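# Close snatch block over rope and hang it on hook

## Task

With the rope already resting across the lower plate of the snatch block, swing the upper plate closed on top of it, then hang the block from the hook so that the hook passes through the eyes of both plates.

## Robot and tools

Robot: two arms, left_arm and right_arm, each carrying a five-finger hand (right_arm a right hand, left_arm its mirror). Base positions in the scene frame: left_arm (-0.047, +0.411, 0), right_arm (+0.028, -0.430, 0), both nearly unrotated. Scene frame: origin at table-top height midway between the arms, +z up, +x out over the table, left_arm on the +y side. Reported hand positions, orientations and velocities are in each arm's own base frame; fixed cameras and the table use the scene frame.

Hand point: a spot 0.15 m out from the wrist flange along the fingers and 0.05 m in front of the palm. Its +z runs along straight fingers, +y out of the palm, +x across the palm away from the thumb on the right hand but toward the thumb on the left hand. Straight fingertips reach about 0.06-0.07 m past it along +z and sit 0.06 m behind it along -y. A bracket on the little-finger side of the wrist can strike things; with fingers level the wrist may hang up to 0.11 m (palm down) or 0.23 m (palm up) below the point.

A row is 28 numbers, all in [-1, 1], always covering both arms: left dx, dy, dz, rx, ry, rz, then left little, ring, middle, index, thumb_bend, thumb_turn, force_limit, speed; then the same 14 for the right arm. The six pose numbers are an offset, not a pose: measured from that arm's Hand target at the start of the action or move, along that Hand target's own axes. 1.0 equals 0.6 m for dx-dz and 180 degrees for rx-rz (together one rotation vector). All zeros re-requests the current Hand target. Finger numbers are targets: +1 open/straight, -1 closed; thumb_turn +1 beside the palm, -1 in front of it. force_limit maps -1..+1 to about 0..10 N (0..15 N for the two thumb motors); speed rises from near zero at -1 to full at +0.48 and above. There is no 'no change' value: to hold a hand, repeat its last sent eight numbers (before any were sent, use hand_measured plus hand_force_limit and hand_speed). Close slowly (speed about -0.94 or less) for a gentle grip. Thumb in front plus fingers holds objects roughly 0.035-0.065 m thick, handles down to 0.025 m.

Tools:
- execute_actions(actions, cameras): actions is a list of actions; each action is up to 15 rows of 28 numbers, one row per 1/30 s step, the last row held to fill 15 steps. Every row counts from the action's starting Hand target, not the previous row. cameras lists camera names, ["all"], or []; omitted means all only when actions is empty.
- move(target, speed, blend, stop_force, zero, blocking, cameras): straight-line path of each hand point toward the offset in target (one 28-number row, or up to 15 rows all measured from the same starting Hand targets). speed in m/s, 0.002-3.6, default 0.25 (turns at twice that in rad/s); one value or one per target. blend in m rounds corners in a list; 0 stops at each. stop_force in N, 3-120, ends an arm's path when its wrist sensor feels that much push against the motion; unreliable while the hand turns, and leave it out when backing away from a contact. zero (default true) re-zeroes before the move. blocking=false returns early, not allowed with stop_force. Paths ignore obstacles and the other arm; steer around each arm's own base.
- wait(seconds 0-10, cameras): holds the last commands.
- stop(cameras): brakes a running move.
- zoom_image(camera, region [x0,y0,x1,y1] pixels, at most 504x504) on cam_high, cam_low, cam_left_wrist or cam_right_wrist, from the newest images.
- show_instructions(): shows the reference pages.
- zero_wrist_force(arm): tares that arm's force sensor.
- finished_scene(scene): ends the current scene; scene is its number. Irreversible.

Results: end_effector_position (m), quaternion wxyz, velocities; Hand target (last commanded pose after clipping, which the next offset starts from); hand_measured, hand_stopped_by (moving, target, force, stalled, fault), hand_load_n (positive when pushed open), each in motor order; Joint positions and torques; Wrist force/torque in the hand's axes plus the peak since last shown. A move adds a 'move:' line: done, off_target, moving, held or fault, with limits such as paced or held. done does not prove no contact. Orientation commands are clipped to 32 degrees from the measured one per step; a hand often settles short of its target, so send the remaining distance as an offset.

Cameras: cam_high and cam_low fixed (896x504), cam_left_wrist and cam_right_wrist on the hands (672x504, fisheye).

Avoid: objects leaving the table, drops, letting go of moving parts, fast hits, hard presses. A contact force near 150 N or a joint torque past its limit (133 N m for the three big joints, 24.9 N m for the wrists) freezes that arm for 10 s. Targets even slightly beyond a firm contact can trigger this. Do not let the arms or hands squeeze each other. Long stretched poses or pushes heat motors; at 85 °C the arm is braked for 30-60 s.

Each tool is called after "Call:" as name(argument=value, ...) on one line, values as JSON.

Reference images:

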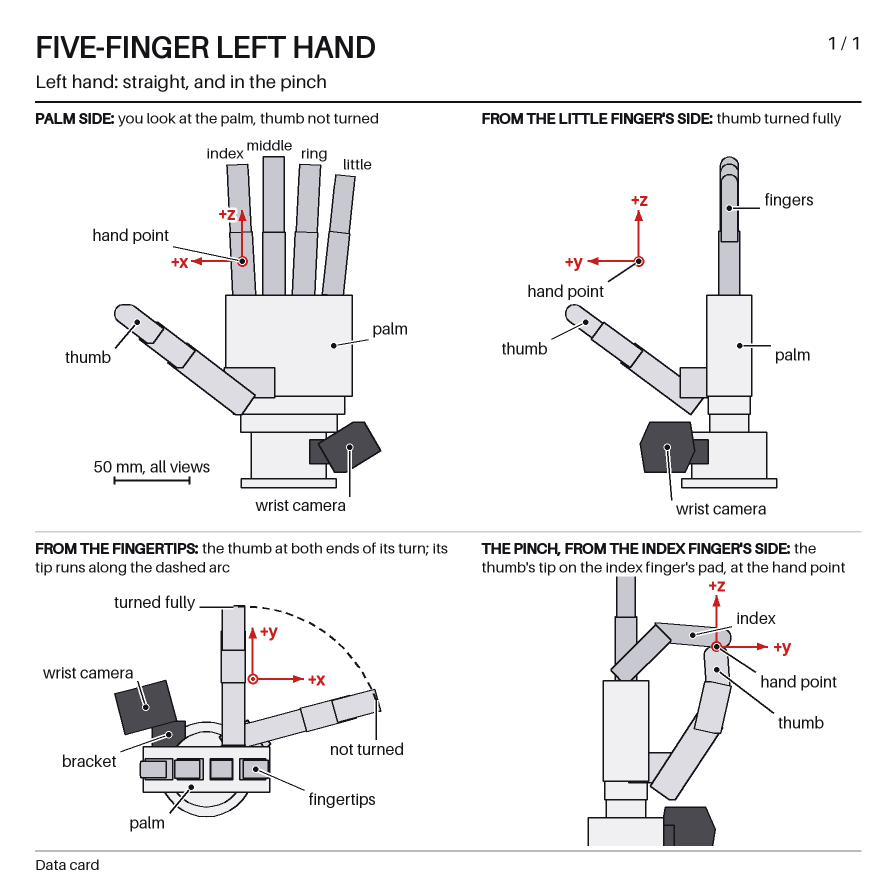

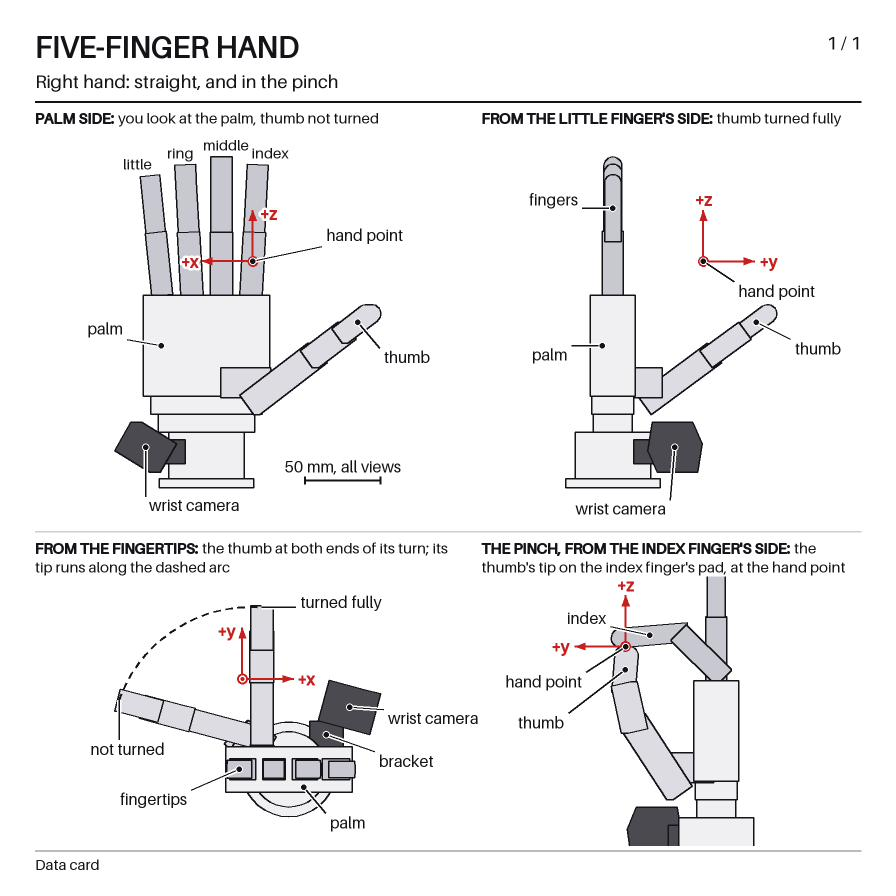

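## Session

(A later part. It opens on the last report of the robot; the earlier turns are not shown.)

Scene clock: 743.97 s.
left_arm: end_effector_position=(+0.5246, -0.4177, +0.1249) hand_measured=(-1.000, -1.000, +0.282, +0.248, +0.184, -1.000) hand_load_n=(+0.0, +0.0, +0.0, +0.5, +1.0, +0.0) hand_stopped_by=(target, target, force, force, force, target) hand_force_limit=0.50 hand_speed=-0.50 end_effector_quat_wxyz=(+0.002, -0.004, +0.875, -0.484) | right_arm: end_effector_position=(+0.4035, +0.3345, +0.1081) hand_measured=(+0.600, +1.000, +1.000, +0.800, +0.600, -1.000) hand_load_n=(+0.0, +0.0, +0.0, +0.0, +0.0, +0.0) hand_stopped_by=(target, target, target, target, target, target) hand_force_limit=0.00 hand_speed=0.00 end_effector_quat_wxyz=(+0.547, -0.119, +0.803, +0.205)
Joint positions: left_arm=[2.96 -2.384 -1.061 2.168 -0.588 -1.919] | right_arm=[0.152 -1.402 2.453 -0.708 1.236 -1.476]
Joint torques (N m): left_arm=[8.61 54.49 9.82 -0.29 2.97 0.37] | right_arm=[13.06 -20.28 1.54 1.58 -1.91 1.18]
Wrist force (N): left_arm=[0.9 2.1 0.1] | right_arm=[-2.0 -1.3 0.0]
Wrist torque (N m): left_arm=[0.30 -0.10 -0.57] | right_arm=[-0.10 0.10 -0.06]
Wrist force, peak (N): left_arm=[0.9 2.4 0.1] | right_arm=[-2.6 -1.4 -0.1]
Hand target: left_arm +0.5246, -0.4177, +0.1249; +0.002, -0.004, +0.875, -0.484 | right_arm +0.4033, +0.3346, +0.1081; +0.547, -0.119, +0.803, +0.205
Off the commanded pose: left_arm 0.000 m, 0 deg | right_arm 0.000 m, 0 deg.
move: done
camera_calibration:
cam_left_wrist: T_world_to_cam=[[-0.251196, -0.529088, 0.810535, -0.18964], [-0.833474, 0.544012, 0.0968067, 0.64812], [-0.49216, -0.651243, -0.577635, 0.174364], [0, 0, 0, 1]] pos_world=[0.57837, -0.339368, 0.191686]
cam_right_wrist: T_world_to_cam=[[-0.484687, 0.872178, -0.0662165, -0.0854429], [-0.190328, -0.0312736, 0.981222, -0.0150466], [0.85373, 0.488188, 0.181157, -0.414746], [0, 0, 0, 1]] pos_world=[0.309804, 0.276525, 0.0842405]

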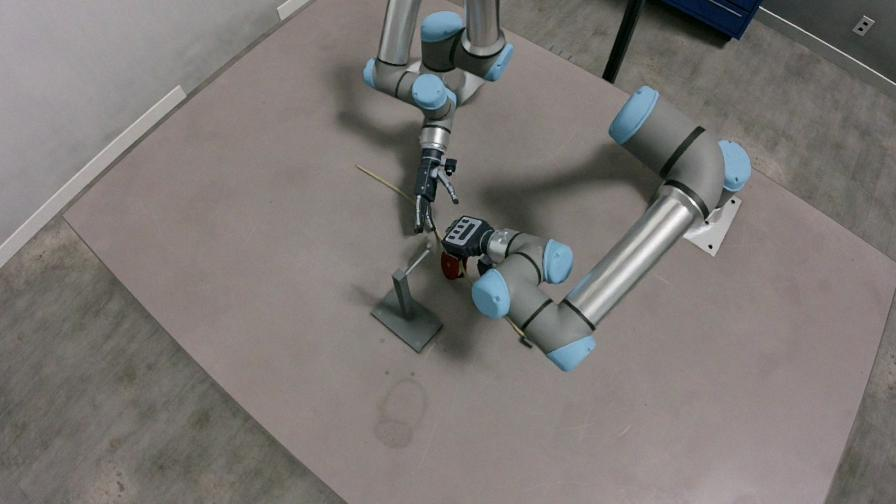

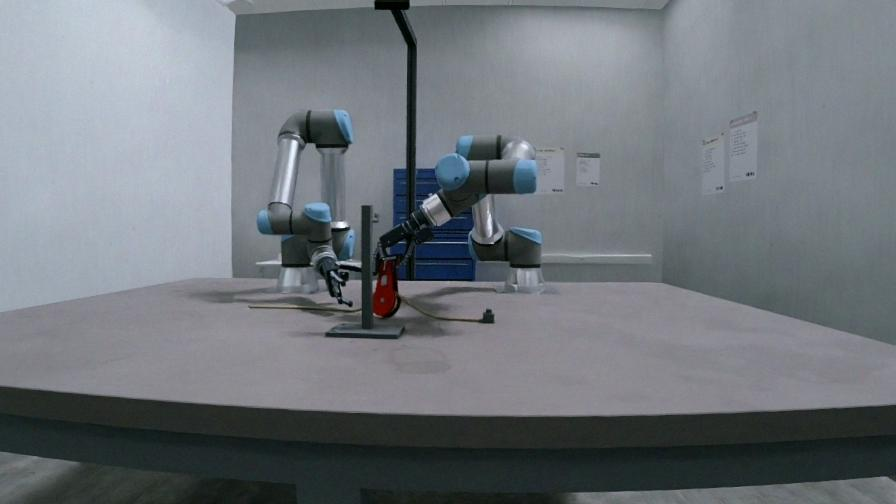

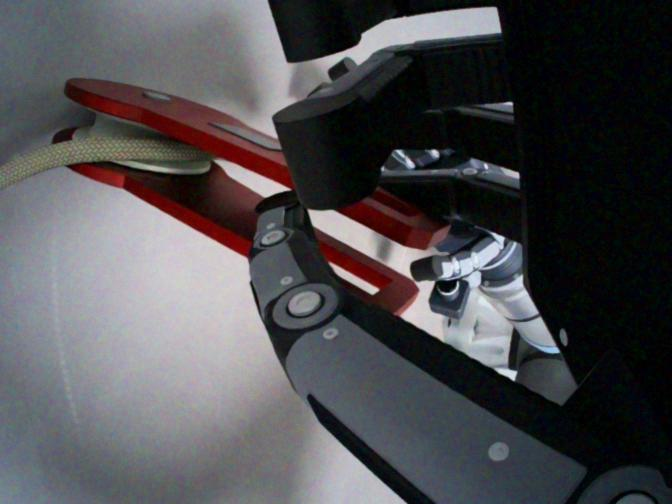

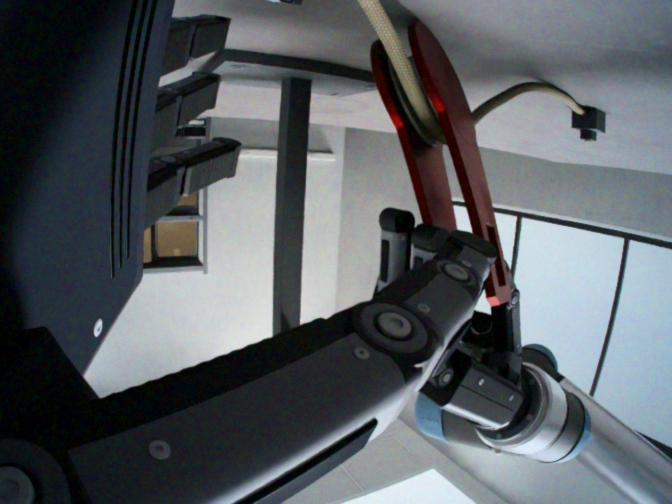

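Call:
move(target=[-0.05,-0.0187,0.008,0,-0.0942,-0.0589,-1,-1,0.15,0.0,-0.35,-1,0.5,-0.5,0,0,0,0,0,0,0.6,1,1,0.8,0.6,-1,0,0], cameras=["all"], speed=0.03)

Call:
zoom_image(camera="cam_right_wrist", region=[250, 0, 550, 350])

Call:
zoom_image(camera="cam_low", region=[330, 200, 450, 340])

Call:
zoom_image(camera="cam_high", region=[400, 180, 500, 300])

Scene clock: 784.77 s.
left_arm: end_effector_position=(+0.5547, -0.4275, +0.1318) hand_measured=(-1.000, -1.000, +0.282, +0.248, +0.184, -1.000) hand_load_n=(+0.0, +0.0, +0.0, +0.0, +0.0, +0.0) hand_stopped_by=(target, target, force, force, force, target) hand_force_limit=0.50 hand_speed=-0.50 end_effector_quat_wxyz=(+0.087, -0.155, +0.861, -0.476) end_effector_velocity=(-0.002, -0.001, -0.001) end_effector_angular_velocity=(+0.001, +0.001, -0.006) | right_arm: end_effector_position=(+0.4033, +0.3346, +0.1081) hand_measured=(+0.600, +1.000, +1.000, +0.800, +0.600, -1.000) hand_load_n=(+0.0, +0.0, +0.0, +0.0, +0.0, +0.0) hand_stopped_by=(target, target, target, target, target, target) hand_force_limit=0.00 hand_speed=0.00 end_effector_quat_wxyz=(+0.547, -0.119, +0.803, +0.205)
Joint positions: left_arm=[2.93 -2.235 -1.209 2.583 -0.777 -2.448] | right_arm=[0.153 -1.402 2.454 -0.708 1.236 -1.476]
Joint velocities: left_arm=[-0.001 -0.002 0 -0.003 0.002 0.005] | right_arm=[within noise]
Joint torques (N m): left_arm=[-7.75 37.05 21.79 -3.8 2.83 0.71] | right_arm=[13.19 -22.63 -3.12 1.93 -0.94 0.75]
Wrist force (N): left_arm=[0.7 1.4 0.0] | right_arm=[-1.8 -1.4 0.1]
Wrist torque (N m): left_arm=[0.27 -0.08 -0.59] | right_arm=[-0.12 0.09 -0.05]
Wrist force, peak (N): left_arm=[0.8 2.4 0.2] | right_arm=[-2.4 -1.4 0.0]
Hand target: left_arm +0.5547, -0.4275, +0.1318; +0.087, -0.155, +0.861, -0.476 | right_arm +0.4033, +0.3346, +0.1081; +0.547, -0.119, +0.803, +0.205
Off the commanded pose: left_arm 0.000 m, 0 deg | right_arm 0.000 m, 0 deg.
move: done
camera_calibration:
cam_left_wrist: T_world_to_cam=[[-0.0556447, -0.58313, 0.810471, -0.324508], [-0.969386, 0.225981, 0.0960369, 0.617398], [-0.239153, -0.780315, -0.577853, -0.00870021], [0, 0, 0, 1]] pos_world=[0.578359, -0.33554, 0.198684]
cam_right_wrist: T_world_to_cam=[[-0.48492, 0.872059, -0.06608, -0.0854472], [-0.190164, -0.0313892, 0.98125, -0.0151051], [0.853634, 0.488394, 0.181055, -0.414594], [0, 0, 0, 1]] pos_world=[0.309604, 0.276526, 0.08424]

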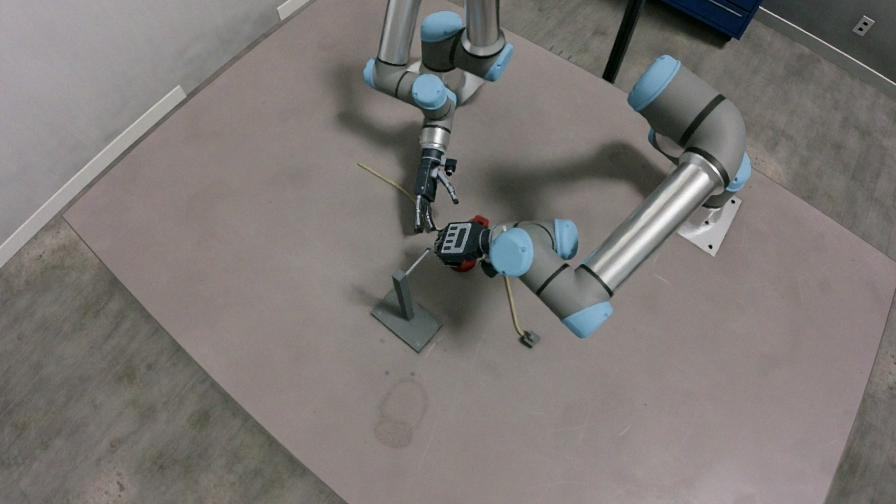

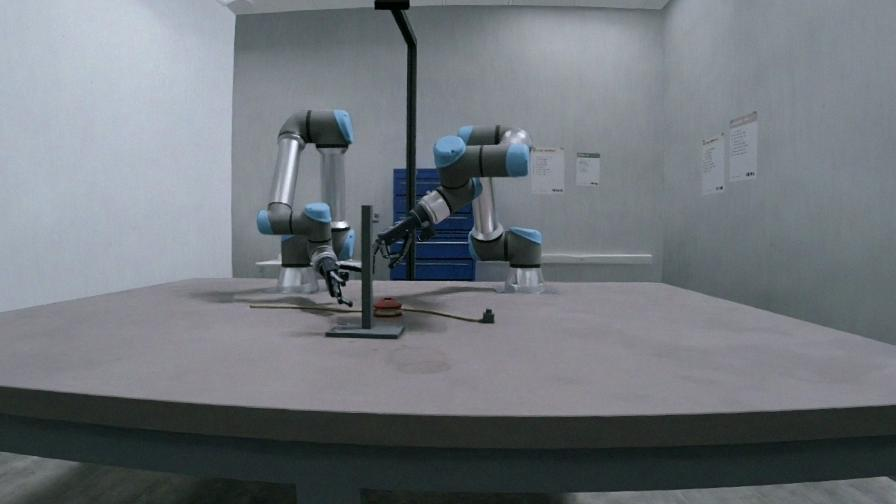

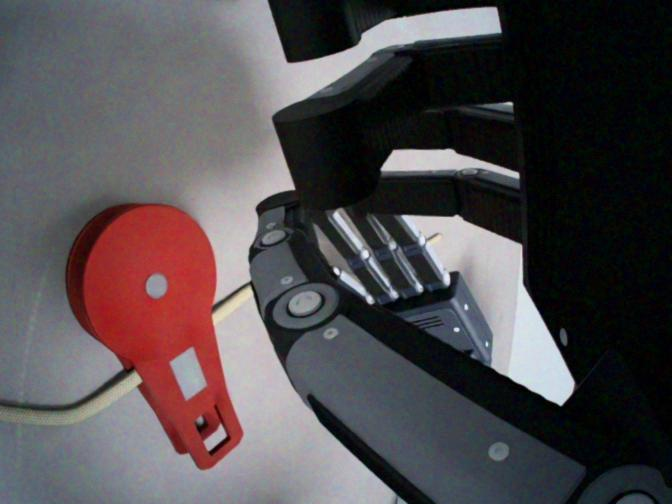

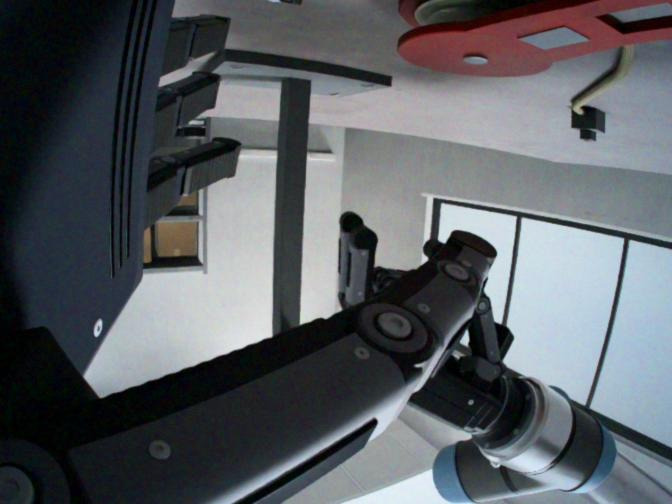

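Scaled by 1.440 from the camera's 672x504 image, which has a finer 960x720 frame.

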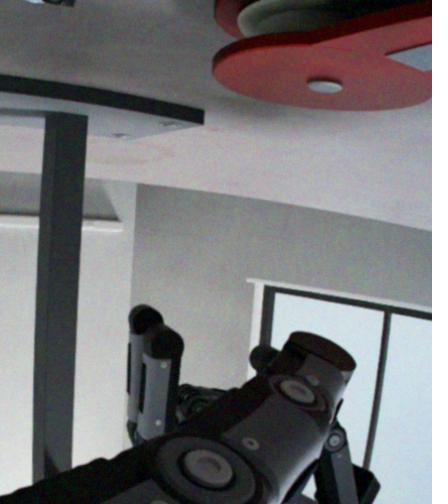

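Scaled by 3.600 from the camera's 896x504 image, which has a finer 1280x720 frame.

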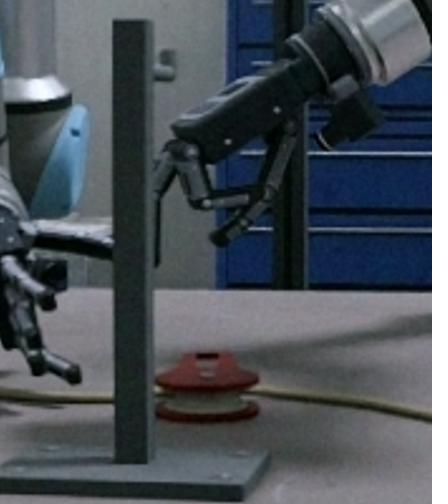

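Scaled by 4.200 from the camera's 896x504 image, which has a finer 1280x720 frame.

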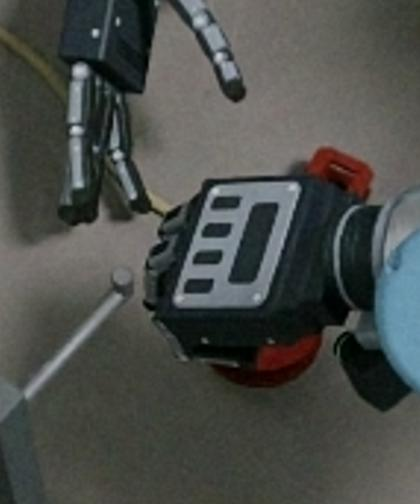

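Call:
move(target=[0,0,0,0,0,0,1,1,0.6,0.6,0.6,-1,0.4,0.2,-0.1623,-0.0805,-0.3211,0,0,0,0.6,1,1,0.8,0.6,-1,0,0], cameras=[], speed=0.15)

Call:
move(target=[0.1931,0.0675,-0.0393,0,0.0547,0.0342,1,1,0.6,0.6,0.6,-1,0.4,0.2,0,0,0,0,0,0,0.6,1,1,0.8,0.6,-1,0,0], cameras=["all"], speed=0.1)

Call:
zoom_image(camera="cam_left_wrist", region=[80, 0, 500, 400])

Scene clock: 811.03 s.
left_arm: end_effector_position=(+0.5547, -0.4275, +0.1318) hand_measured=(+1.000, +1.000, +0.600, +0.600, +0.600, -1.000) hand_load_n=(+0.0, +0.0, +0.0, +0.0, +0.0, +0.0) hand_stopped_by=(target, target, target, target, target, target) hand_force_limit=0.40 hand_speed=0.20 end_effector_quat_wxyz=(+0.087, -0.155, +0.861, -0.476) | right_arm: end_effector_position=(+0.3251, +0.2172, +0.2481) hand_measured=(+0.600, +1.000, +1.000, +0.800, +0.600, -1.000) hand_load_n=(+0.0, +0.0, +0.0, +0.0, +0.0, +0.0) hand_stopped_by=(target, target, target, target, target, target) hand_force_limit=0.00 hand_speed=0.00 end_effector_quat_wxyz=(+0.547, -0.117, +0.804, +0.203)
Joint positions: left_arm=[2.93 -2.235 -1.208 2.583 -0.776 -2.448] | right_arm=[-0.892 -2.081 2.614 0.552 0.369 -2.416]
Joint torques (N m): left_arm=[9.91 34.26 12.03 -1.04 1.56 0.25] | right_arm=[14.03 -0.64 -13.39 -0.75 -0.35 0.14]
Wrist force (N): left_arm=[0.7 1.2 0.0] | right_arm=[-2.6 -1.7 0.6]
Wrist torque (N m): left_arm=[0.23 -0.08 -0.58] | right_arm=[-0.20 0.22 -0.24]
Wrist force, peak (N): left_arm=[1.0 1.6 0.2] | right_arm=[-3.2 -1.9 0.1]
Hand target: left_arm +0.5547, -0.4275, +0.1318; +0.087, -0.155, +0.861, -0.476 | right_arm +0.3251, +0.2173, +0.2481; +0.547, -0.117, +0.804, +0.203 (not the last commanded pose)
Off the commanded pose: left_arm 0.000 m, 0 deg | right_arm 0.030 m, 0 deg.
move: held (right_arm; a check stopped the path); limits=held
pose unreachable (right arm): on one or more control steps of this call, first in action 0 (counted from 0), this arm could not follow its commanded pose, so it was not sent that pose on those steps. It may still have moved: this result reports where it is.
cause: moving toward the commanded pose would bring two parts of the arm too close to each other (joints 3 (elbow) to 5 (wrist 2) lie between them).
No camera images: "cameras" was empty.

Scene clock: 812.70 s.
left_arm: end_effector_position=(+0.4316, -0.4293, +0.1100) hand_measured=(+1.000, +1.000, +0.600, +0.600, +0.600, -1.000) hand_load_n=(+0.0, +0.0, +0.0, +0.0, +0.0, +0.0) hand_stopped_by=(target, target, target, target, target, target) hand_force_limit=0.40 hand_speed=0.20 end_effector_quat_wxyz=(+0.038, -0.067, +0.872, -0.483) | right_arm: end_effector_position=(+0.3251, +0.2173, +0.2481) hand_measured=(+0.600, +1.000, +1.000, +0.800, +0.600, -1.000) hand_load_n=(+0.0, +0.0, +0.0, +0.0, +0.0, +0.0) hand_stopped_by=(target, target, target, target, target, target) hand_force_limit=0.00 hand_speed=0.00 end_effector_quat_wxyz=(+0.547, -0.117, +0.804, +0.203)
Joint positions: left_arm=[2.895 -2.109 -1.512 2.608 -0.676 -2.244] | right_arm=[-0.892 -2.081 2.614 0.552 0.369 -2.416]
Joint torques (N m): left_arm=[12.53 27.07 17.16 0.22 -1.64 -0.4] | right_arm=[13.82 -0.9 -27.69 -0.78 -0.19 -0.49]
Wrist force (N): left_arm=[0.9 1.5 0.0] | right_arm=[-2.1 -1.7 0.6]
Wrist torque (N m): left_arm=[0.26 -0.10 -0.44] | right_arm=[-0.21 0.16 -0.22]
Wrist force, peak (N): left_arm=[1.6 1.5 0.1] | right_arm=[-2.7 -1.8 0.5]
Hand target: left_arm +0.4317, -0.4291, +0.1099; +0.038, -0.068, +0.872, -0.483 | right_arm +0.3251, +0.2173, +0.2481; +0.547, -0.117, +0.804, +0.203
Off the commanded pose: left_arm 0.000 m, 0 deg | right_arm 0.000 m, 0 deg.
move: done
camera_calibration:
cam_left_wrist: T_world_to_cam=[[-0.171696, -0.559933, 0.810553, -0.254684], [-0.903855, 0.416818, 0.0964799, 0.554156], [-0.391876, -0.716057, -0.577664, 0.0414], [0, 0, 0, 1]] pos_world=[0.473373, -0.343944, 0.176885]
cam_right_wrist: T_world_to_cam=[[-0.479624, 0.87488, -0.0674237, -0.0138043], [-0.190139, -0.0286091, 0.98134, -0.171665], [0.856626, 0.483495, 0.18007, -0.31549], [0, 0, 0, 1]] pos_world=[0.230996, 0.159704, 0.224341]

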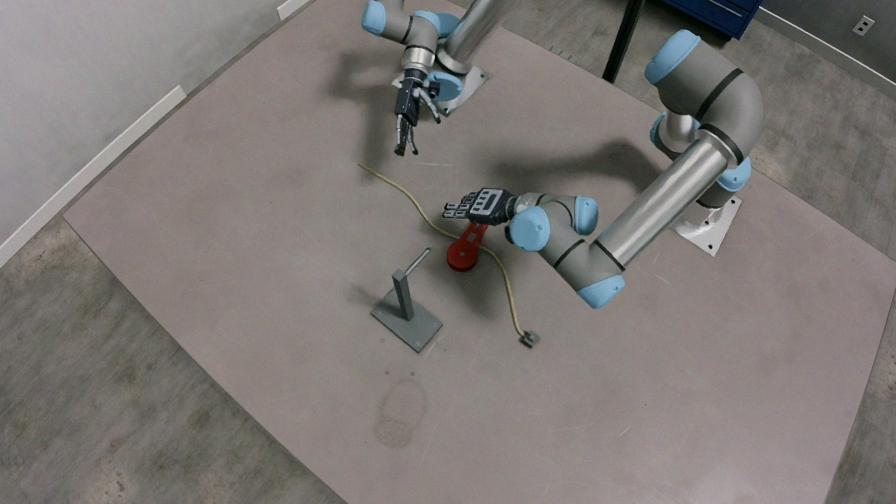

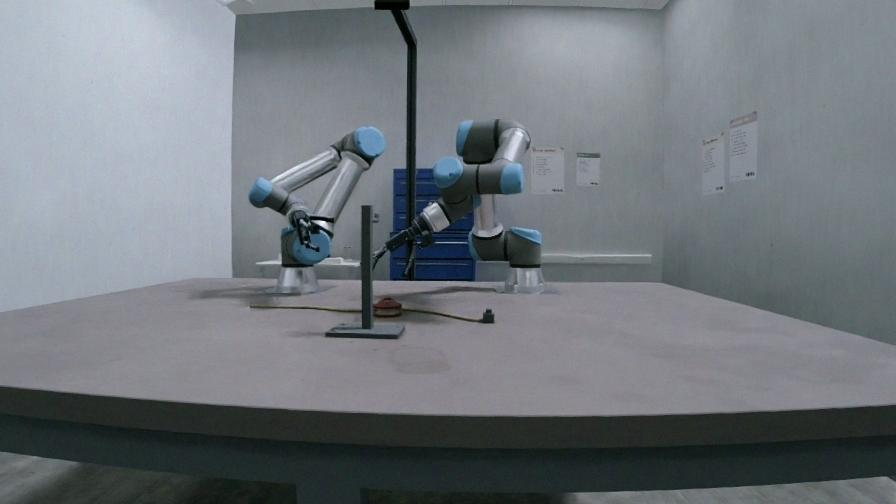

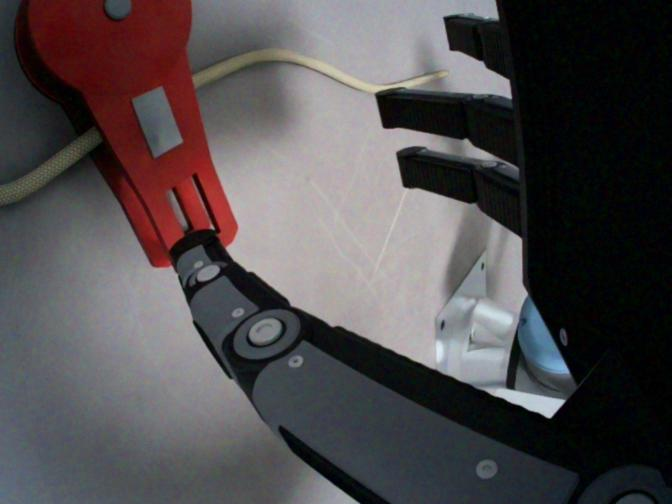

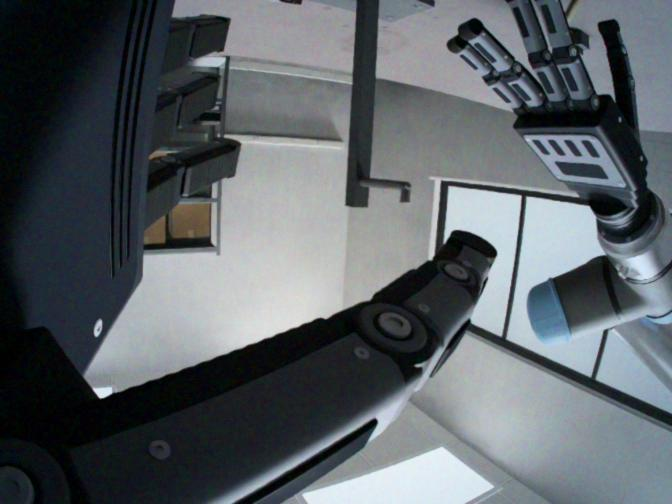

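Scaled by 1.200 from the camera's 672x504 image, which has a finer 960x720 frame.

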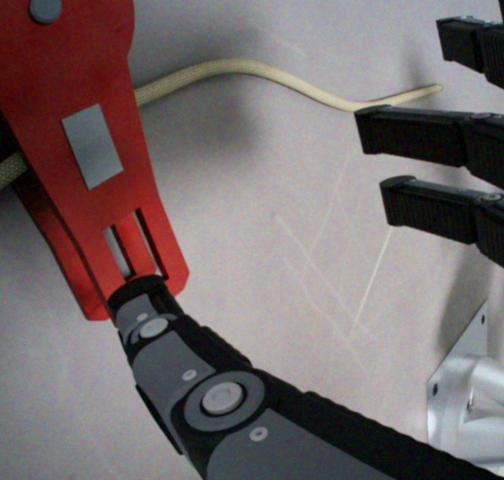

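Call:
move(target=[0.0014,0.1212,0.0762,0,0,0,1,1,0.6,0.6,0.6,-1,0.4,0.2,0,0,0,0,0,0,0.6,1,1,0.8,0.6,-1,0,0], cameras=[], speed=0.06, stop_force=10)

Call:
move(target=[0,0,0,0,0,0,1,1,0.31,0.29,-0.3,-1,0.4,-0.85,0,0,0,0,0,0,0.6,1,1,0.8,0.6,-1,0,0], cameras=["cam_left_wrist"])

Call:
zoom_image(camera="cam_left_wrist", region=[80, 0, 500, 400])

Scene clock: 826.17 s.
left_arm: end_effector_position=(+0.4309, -0.4294, +0.0240) hand_measured=(+1.000, +1.000, +0.600, +0.600, +0.600, -1.000) hand_load_n=(+0.0, +0.0, +0.0, +0.0, +0.0, +0.0) hand_stopped_by=(target, target, target, target, target, target) hand_force_limit=0.40 hand_speed=0.20 end_effector_quat_wxyz=(+0.038, -0.068, +0.872, -0.483) | right_arm: end_effector_position=(+0.3251, +0.2173, +0.2481) hand_measured=(+0.600, +1.000, +1.000, +0.800, +0.600, -1.000) hand_load_n=(+0.0, +0.0, +0.0, +0.0, +0.0, -0.5) hand_stopped_by=(target, target, target, target, target, target) hand_force_limit=0.00 hand_speed=0.00 end_effector_quat_wxyz=(+0.547, -0.117, +0.804, +0.203)
Joint positions: left_arm=[2.895 -2.217 -1.587 2.791 -0.677 -2.245] | right_arm=[-0.892 -2.081 2.614 0.552 0.369 -2.416]
Joint torques (N m): left_arm=[-12.33 47.52 21.09 -4.16 -1.24 -0.09] | right_arm=[13.5 -0.19 -26.99 -0.7 -0.2 -0.14]
Wrist force (N): left_arm=[0.9 1.2 0.0] | right_arm=[-2.4 -1.7 0.6]
Wrist torque (N m): left_arm=[0.22 -0.11 -0.43] | right_arm=[-0.19 0.21 -0.23]
Wrist force, peak (N): left_arm=[1.0 2.2 0.6] | right_arm=[-2.6 -2.0 0.2]
Hand target: left_arm +0.4309, -0.4294, +0.0240; +0.038, -0.068, +0.872, -0.483 | right_arm +0.3251, +0.2173, +0.2481; +0.547, -0.117, +0.804, +0.203
Off the commanded pose: left_arm 0.000 m, 0 deg | right_arm 0.000 m, 0 deg.
move: done
No camera images: "cameras" was empty.

Scene clock: 828.40 s.
left_arm: end_effector_position=(+0.4309, -0.4294, +0.0240) hand_measured=(+1.000, +1.000, +0.310, +0.290, +0.178, -1.000) hand_load_n=(+0.0, +0.0, +4.5, +1.5, +10.5, +1.5) hand_stopped_by=(target, target, target, target, force, target) hand_force_limit=0.40 hand_speed=-0.85 end_effector_quat_wxyz=(+0.038, -0.068, +0.872, -0.483) | right_arm: end_effector_position=(+0.3251, +0.2173, +0.2481) hand_measured=(+0.600, +1.000, +1.000, +0.800, +0.600, -1.000) hand_load_n=(+0.0, +0.0, +0.0, +0.0, +0.0, +0.0) hand_stopped_by=(target, target, target, target, target, target) hand_force_limit=0.00 hand_speed=0.00 end_effector_quat_wxyz=(+0.547, -0.117, +0.804, +0.203)
Joint positions: left_arm=[2.895 -2.217 -1.587 2.791 -0.677 -2.245] | right_arm=[-0.892 -2.081 2.614 0.552 0.369 -2.416]
Joint torques (N m): left_arm=[-8.24 46.09 19.24 -3.51 -0.76 0.91] | right_arm=[13.2 -0.18 -26.77 -0.59 -0.15 -0.07]
Wrist force (N): left_arm=[1.2 1.9 0.6] | right_arm=[-2.3 -1.9 0.6]
Wrist torque (N m): left_arm=[0.28 -0.12 -0.43] | right_arm=[-0.24 0.19 -0.23]
Wrist force, peak (N): left_arm=[0.5 2.8 0.5] | right_arm=[-2.4 -1.9 0.7]
Hand target: left_arm +0.4309, -0.4294, +0.0240; +0.038, -0.068, +0.872, -0.483 | right_arm +0.3251, +0.2173, +0.2481; +0.547, -0.117, +0.804, +0.203
Off the commanded pose: left_arm 0.000 m, 0 deg | right_arm 0.000 m, 0 deg.
move: done
camera_calibration:
cam_left_wrist: T_world_to_cam=[[-0.171544, -0.560091, 0.810476, -0.185328], [-0.903929, 0.416631, 0.0965937, 0.561864], [-0.39177, -0.716043, -0.577753, -0.00873353], [0, 0, 0, 1]] pos_world=[0.472672, -0.344144, 0.0908857]
Images, in order (width x height): cam_left_wrist 672x504.

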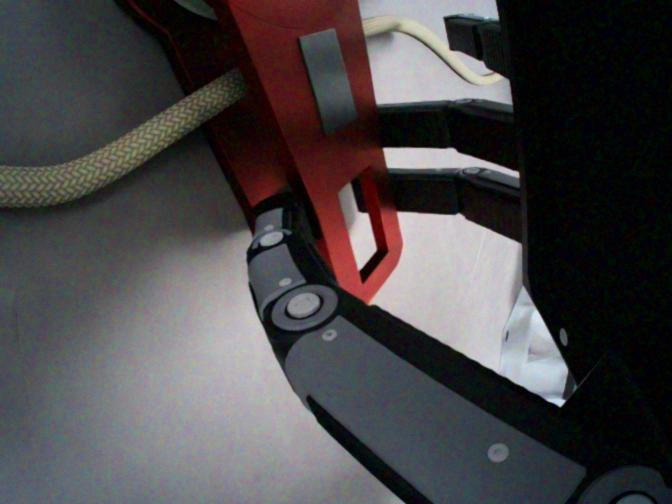

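Scaled by 1.200 from the camera's 672x504 image, which has a finer 960x720 frame.

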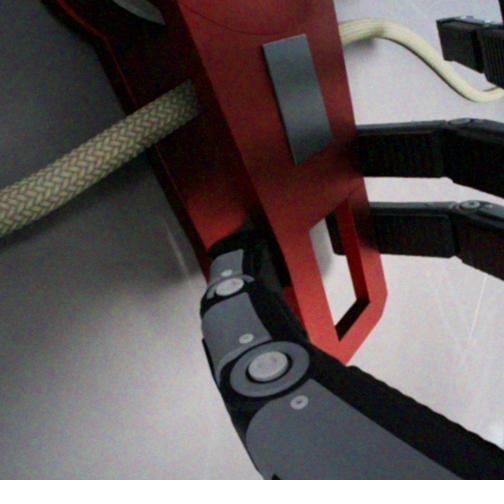

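Call:
move(target=[[0.0823,0.0068,-0.0108,0,0,0,1,1,0.31,0.29,-0.3,-1,0.4,-0.85,0,0,0,0,0,0,0.6,1,1,0.8,0.6,-1,0,0],[0.0823,0.0068,-0.0108,0,0.0424,0.0265,1,1,0.31,0.29,-0.3,-1,0.4,-0.85,0,0,0,0,0,0,0.6,1,1,0.8,0.6,-1,0,0]], cameras=["all"], speed=[0.03,0.05])

Call:
zoom_image(camera="cam_left_wrist", region=[80, 0, 500, 400])

Call:
zoom_image(camera="cam_high", region=[400, 150, 540, 290])

Scene clock: 837.97 s.
left_arm: end_effector_position=(+0.3810, -0.4295, +0.0239) hand_measured=(+1.000, +1.000, +0.310, +0.290, +0.178, -1.000) hand_load_n=(+0.0, +0.0, +4.0, +1.5, +11.0, +2.0) hand_stopped_by=(target, target, target, target, force, target) hand_force_limit=0.40 hand_speed=-0.85 end_effector_quat_wxyz=(+0.000, +0.001, +0.875, -0.484) | right_arm: end_effector_position=(+0.3251, +0.2173, +0.2481) hand_measured=(+0.600, +1.000, +1.000, +0.800, +0.600, -1.000) hand_load_n=(+0.0, +0.0, +0.0, +0.0, +0.0, -0.5) hand_stopped_by=(target, target, target, target, target, target) hand_force_limit=0.00 hand_speed=0.00 end_effector_quat_wxyz=(+0.547, -0.117, +0.804, +0.203)
Joint positions: left_arm=[2.878 -2.22 -1.629 2.671 -0.612 -2.038] | right_arm=[-0.892 -2.081 2.614 0.552 0.369 -2.416]
Joint torques (N m): left_arm=[9.43 47.57 5.98 0.84 -0.8 -1.4] | right_arm=[13.11 0.42 -26.5 -0.63 -0.32 0.38]
Wrist force (N): left_arm=[0.7 2.1 0.1] | right_arm=[-2.3 -1.8 0.4]
Wrist torque (N m): left_arm=[0.29 -0.10 -0.48] | right_arm=[-0.19 0.20 -0.24]
Wrist force, peak (N): left_arm=[0.5 2.9 0.5] | right_arm=[-2.6 -2.0 0.6]
Hand target: left_arm +0.3810, -0.4294, +0.0240; +0.000, +0.001, +0.875, -0.484 | right_arm +0.3251, +0.2173, +0.2481; +0.547, -0.117, +0.804, +0.203
Off the commanded pose: left_arm 0.000 m, 0 deg | right_arm 0.000 m, 0 deg.
move: done
camera_calibration:
cam_left_wrist: T_world_to_cam=[[-0.256653, -0.526281, 0.810653, -0.146942], [-0.827548, 0.552955, 0.0969802, 0.546102], [-0.499294, -0.645963, -0.57744, 0.0426516], [0, 0, 0, 1]] pos_world=[0.435508, -0.351751, 0.0907862]
cam_right_wrist: T_world_to_cam=[[-0.479624, 0.87488, -0.0674237, -0.0138043], [-0.190139, -0.0286091, 0.98134, -0.171665], [0.856626, 0.483495, 0.18007, -0.31549], [0, 0, 0, 1]] pos_world=[0.230996, 0.159704, 0.224341]

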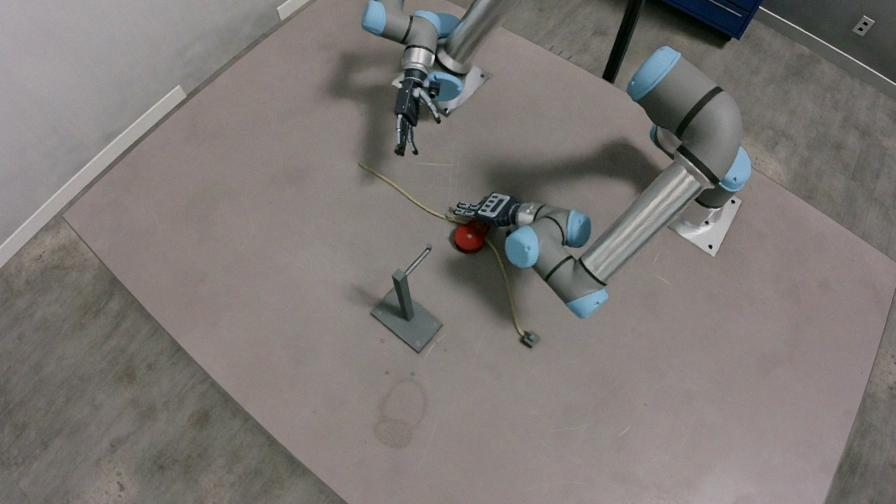

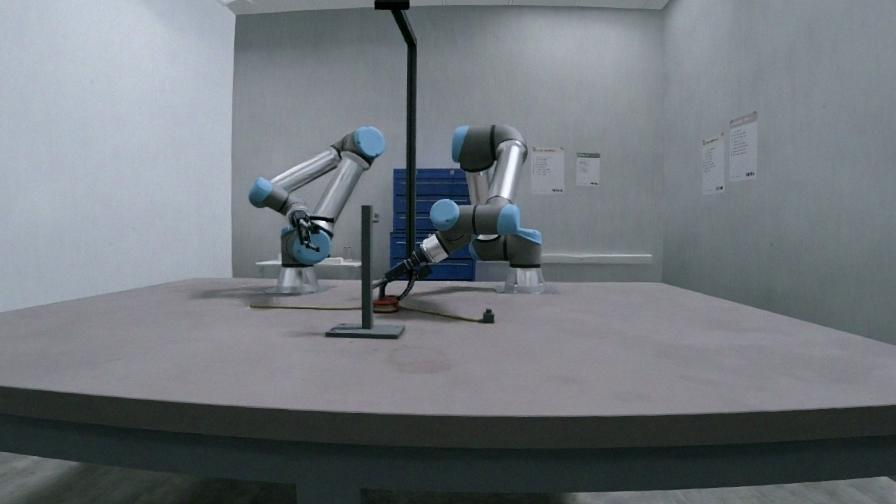

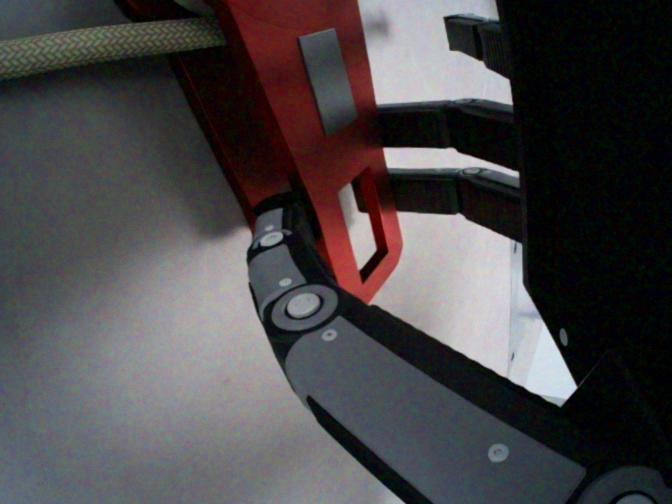

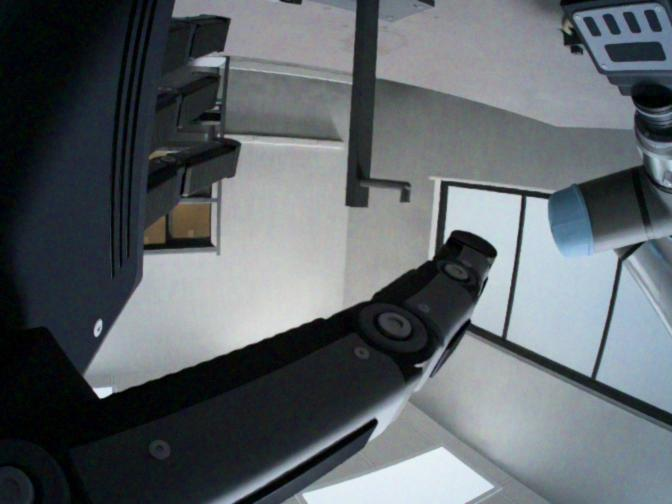

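Scaled by 1.200 from the camera's 672x504 image, which has a finer 960x720 frame.

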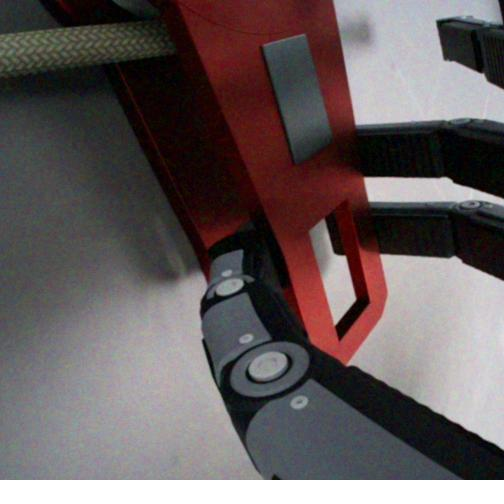

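Scaled by 3.600 from the camera's 896x504 image, which has a finer 1280x720 frame.

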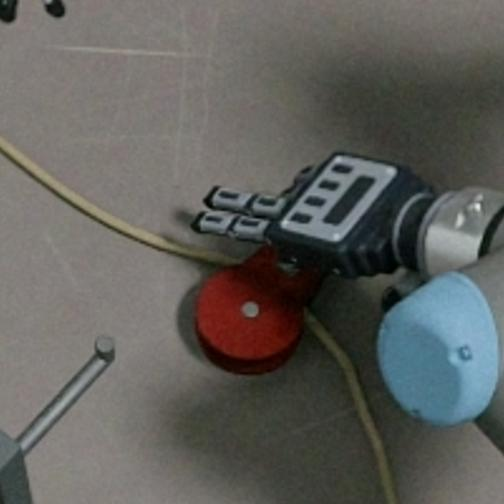

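Call:
move(target=[[0,0,0,0,0,0,1,1,0.6,0.6,0.6,-1,0.4,0.2,0,0,0,0,0,0,0.6,1,1,0.8,0.6,-1,0,0],[0,-0.0993,-0.062,0,0,0,1,1,0.6,0.6,0.6,-1,0.4,0.2,0,0,0,0,0,0,0.6,1,1,0.8,0.6,-1,0,0]], cameras=[], speed=0.08)

Call:
move(target=[0,0,0,0,0,0,-1,-1,0.6,0.6,0.6,-1,0.4,0.2,0,0,0,0,0,0,0.6,1,1,0.8,0.6,-1,0,0], cameras=["cam_left_wrist"], speed=0.08)

Call:
zoom_image(camera="cam_left_wrist", region=[80, 0, 500, 400])

Scene clock: 883.60 s.
left_arm: end_effector_position=(+0.3810, -0.4296, +0.0943) hand_measured=(+1.000, +1.000, +0.600, +0.600, +0.600, -1.000) hand_load_n=(+0.0, +0.0, +0.0, +0.0, +0.0, +0.0) hand_stopped_by=(target, target, target, target, target, target) hand_force_limit=0.40 hand_speed=0.20 end_effector_quat_wxyz=(+0.000, +0.001, +0.875, -0.484) | right_arm: end_effector_position=(+0.3251, +0.2173, +0.2481) hand_measured=(+0.600, +1.000, +1.000, +0.800, +0.600, -1.000) hand_load_n=(+0.0, +0.0, +0.0, +0.0, +0.0, +0.0) hand_stopped_by=(target, target, target, target, target, target) hand_force_limit=0.00 hand_speed=0.00 end_effector_quat_wxyz=(+0.547, -0.117, +0.804, +0.203)
Joint positions: left_arm=[2.877 -2.122 -1.579 2.523 -0.613 -2.039] | right_arm=[-0.892 -2.081 2.614 0.552 0.369 -2.416]
Joint torques (N m): left_arm=[-9.91 26.42 6.98 0.38 -1.05 1.12] | right_arm=[13.06 -0.4 -26.15 -0.56 -0.29 0.74]
Wrist force (N): left_arm=[0.6 1.5 0.1] | right_arm=[-2.2 -1.6 0.3]
Wrist torque (N m): left_arm=[0.25 -0.06 -0.52] | right_arm=[-0.17 0.18 -0.22]
Wrist force, peak (N): left_arm=[1.2 2.4 0.3] | right_arm=[-2.6 -2.0 0.3]
Hand target: left_arm +0.3809, -0.4296, +0.0942; +0.000, +0.001, +0.875, -0.484 | right_arm +0.3251, +0.2173, +0.2481; +0.547, -0.117, +0.804, +0.203
Off the commanded pose: left_arm 0.000 m, 0 deg | right_arm 0.000 m, 0 deg.
move: done
No camera images: "cameras" was empty.

Scene clock: 884.50 s.
left_arm: end_effector_position=(+0.3809, -0.4296, +0.0942) hand_measured=(-1.000, -1.000, +0.600, +0.600, +0.600, -1.000) hand_load_n=(+0.0, +0.0, +0.0, +0.0, +0.0, +0.0) hand_stopped_by=(target, target, target, target, target, target) hand_force_limit=0.40 hand_speed=0.20 end_effector_quat_wxyz=(+0.000, +0.001, +0.875, -0.484) | right_arm: end_effector_position=(+0.3251, +0.2173, +0.2481) hand_measured=(+0.600, +1.000, +1.000, +0.800, +0.600, -1.000) hand_load_n=(+0.0, +0.0, +0.0, +0.0, +0.0, +0.0) hand_stopped_by=(target, target, target, target, target, target) hand_force_limit=0.00 hand_speed=0.00 end_effector_quat_wxyz=(+0.547, -0.117, +0.804, +0.203)
Joint positions: left_arm=[2.877 -2.122 -1.579 2.523 -0.613 -2.039] | right_arm=[-0.892 -2.081 2.614 0.552 0.369 -2.416]
Joint torques (N m): left_arm=[0.72 26.12 8.83 -1.42 0.92 1.31] | right_arm=[13.32 0.01 -26.31 -0.45 -0.22 0.78]
Wrist force (N): left_arm=[0.6 1.4 0.0] | right_arm=[-2.2 -1.7 0.6]
Wrist torque (N m): left_arm=[0.25 -0.06 -0.51] | right_arm=[-0.21 0.17 -0.22]
Wrist force, peak (N): left_arm=[0.5 1.8 0.1] | right_arm=[-2.6 -1.6 0.6]
Hand target: left_arm +0.3809, -0.4296, +0.0942; +0.000, +0.001, +0.875, -0.484 | right_arm +0.3251, +0.2173, +0.2481; +0.547, -0.117, +0.804, +0.203
Off the commanded pose: left_arm 0.000 m, 0 deg | right_arm 0.000 m, 0 deg.
move: done
camera_calibration:
cam_left_wrist: T_world_to_cam=[[-0.256872, -0.526475, 0.810457, -0.203951], [-0.827603, 0.552894, 0.0968553, 0.539279], [-0.499089, -0.645858, -0.577735, 0.0831264], [0, 0, 0, 1]] pos_world=[0.435408, -0.351851, 0.161087]
Images, in order (width x height): cam_left_wrist 672x504.

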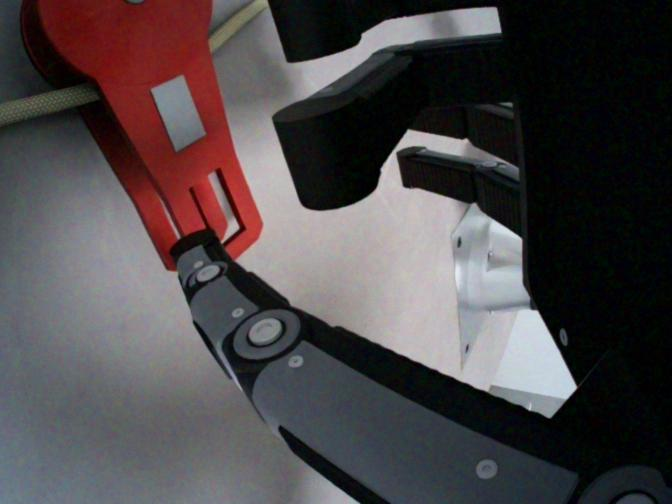

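Scaled by 1.200 from the camera's 672x504 image, which has a finer 960x720 frame.

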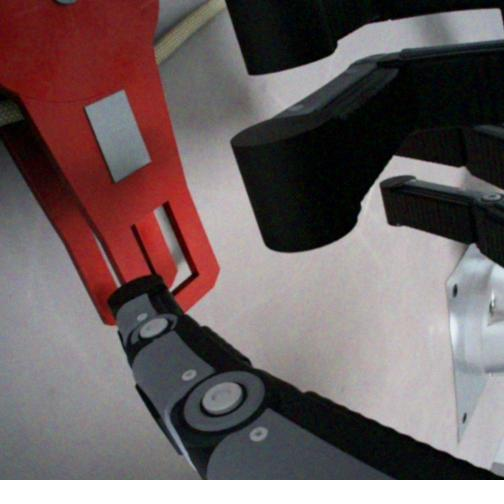

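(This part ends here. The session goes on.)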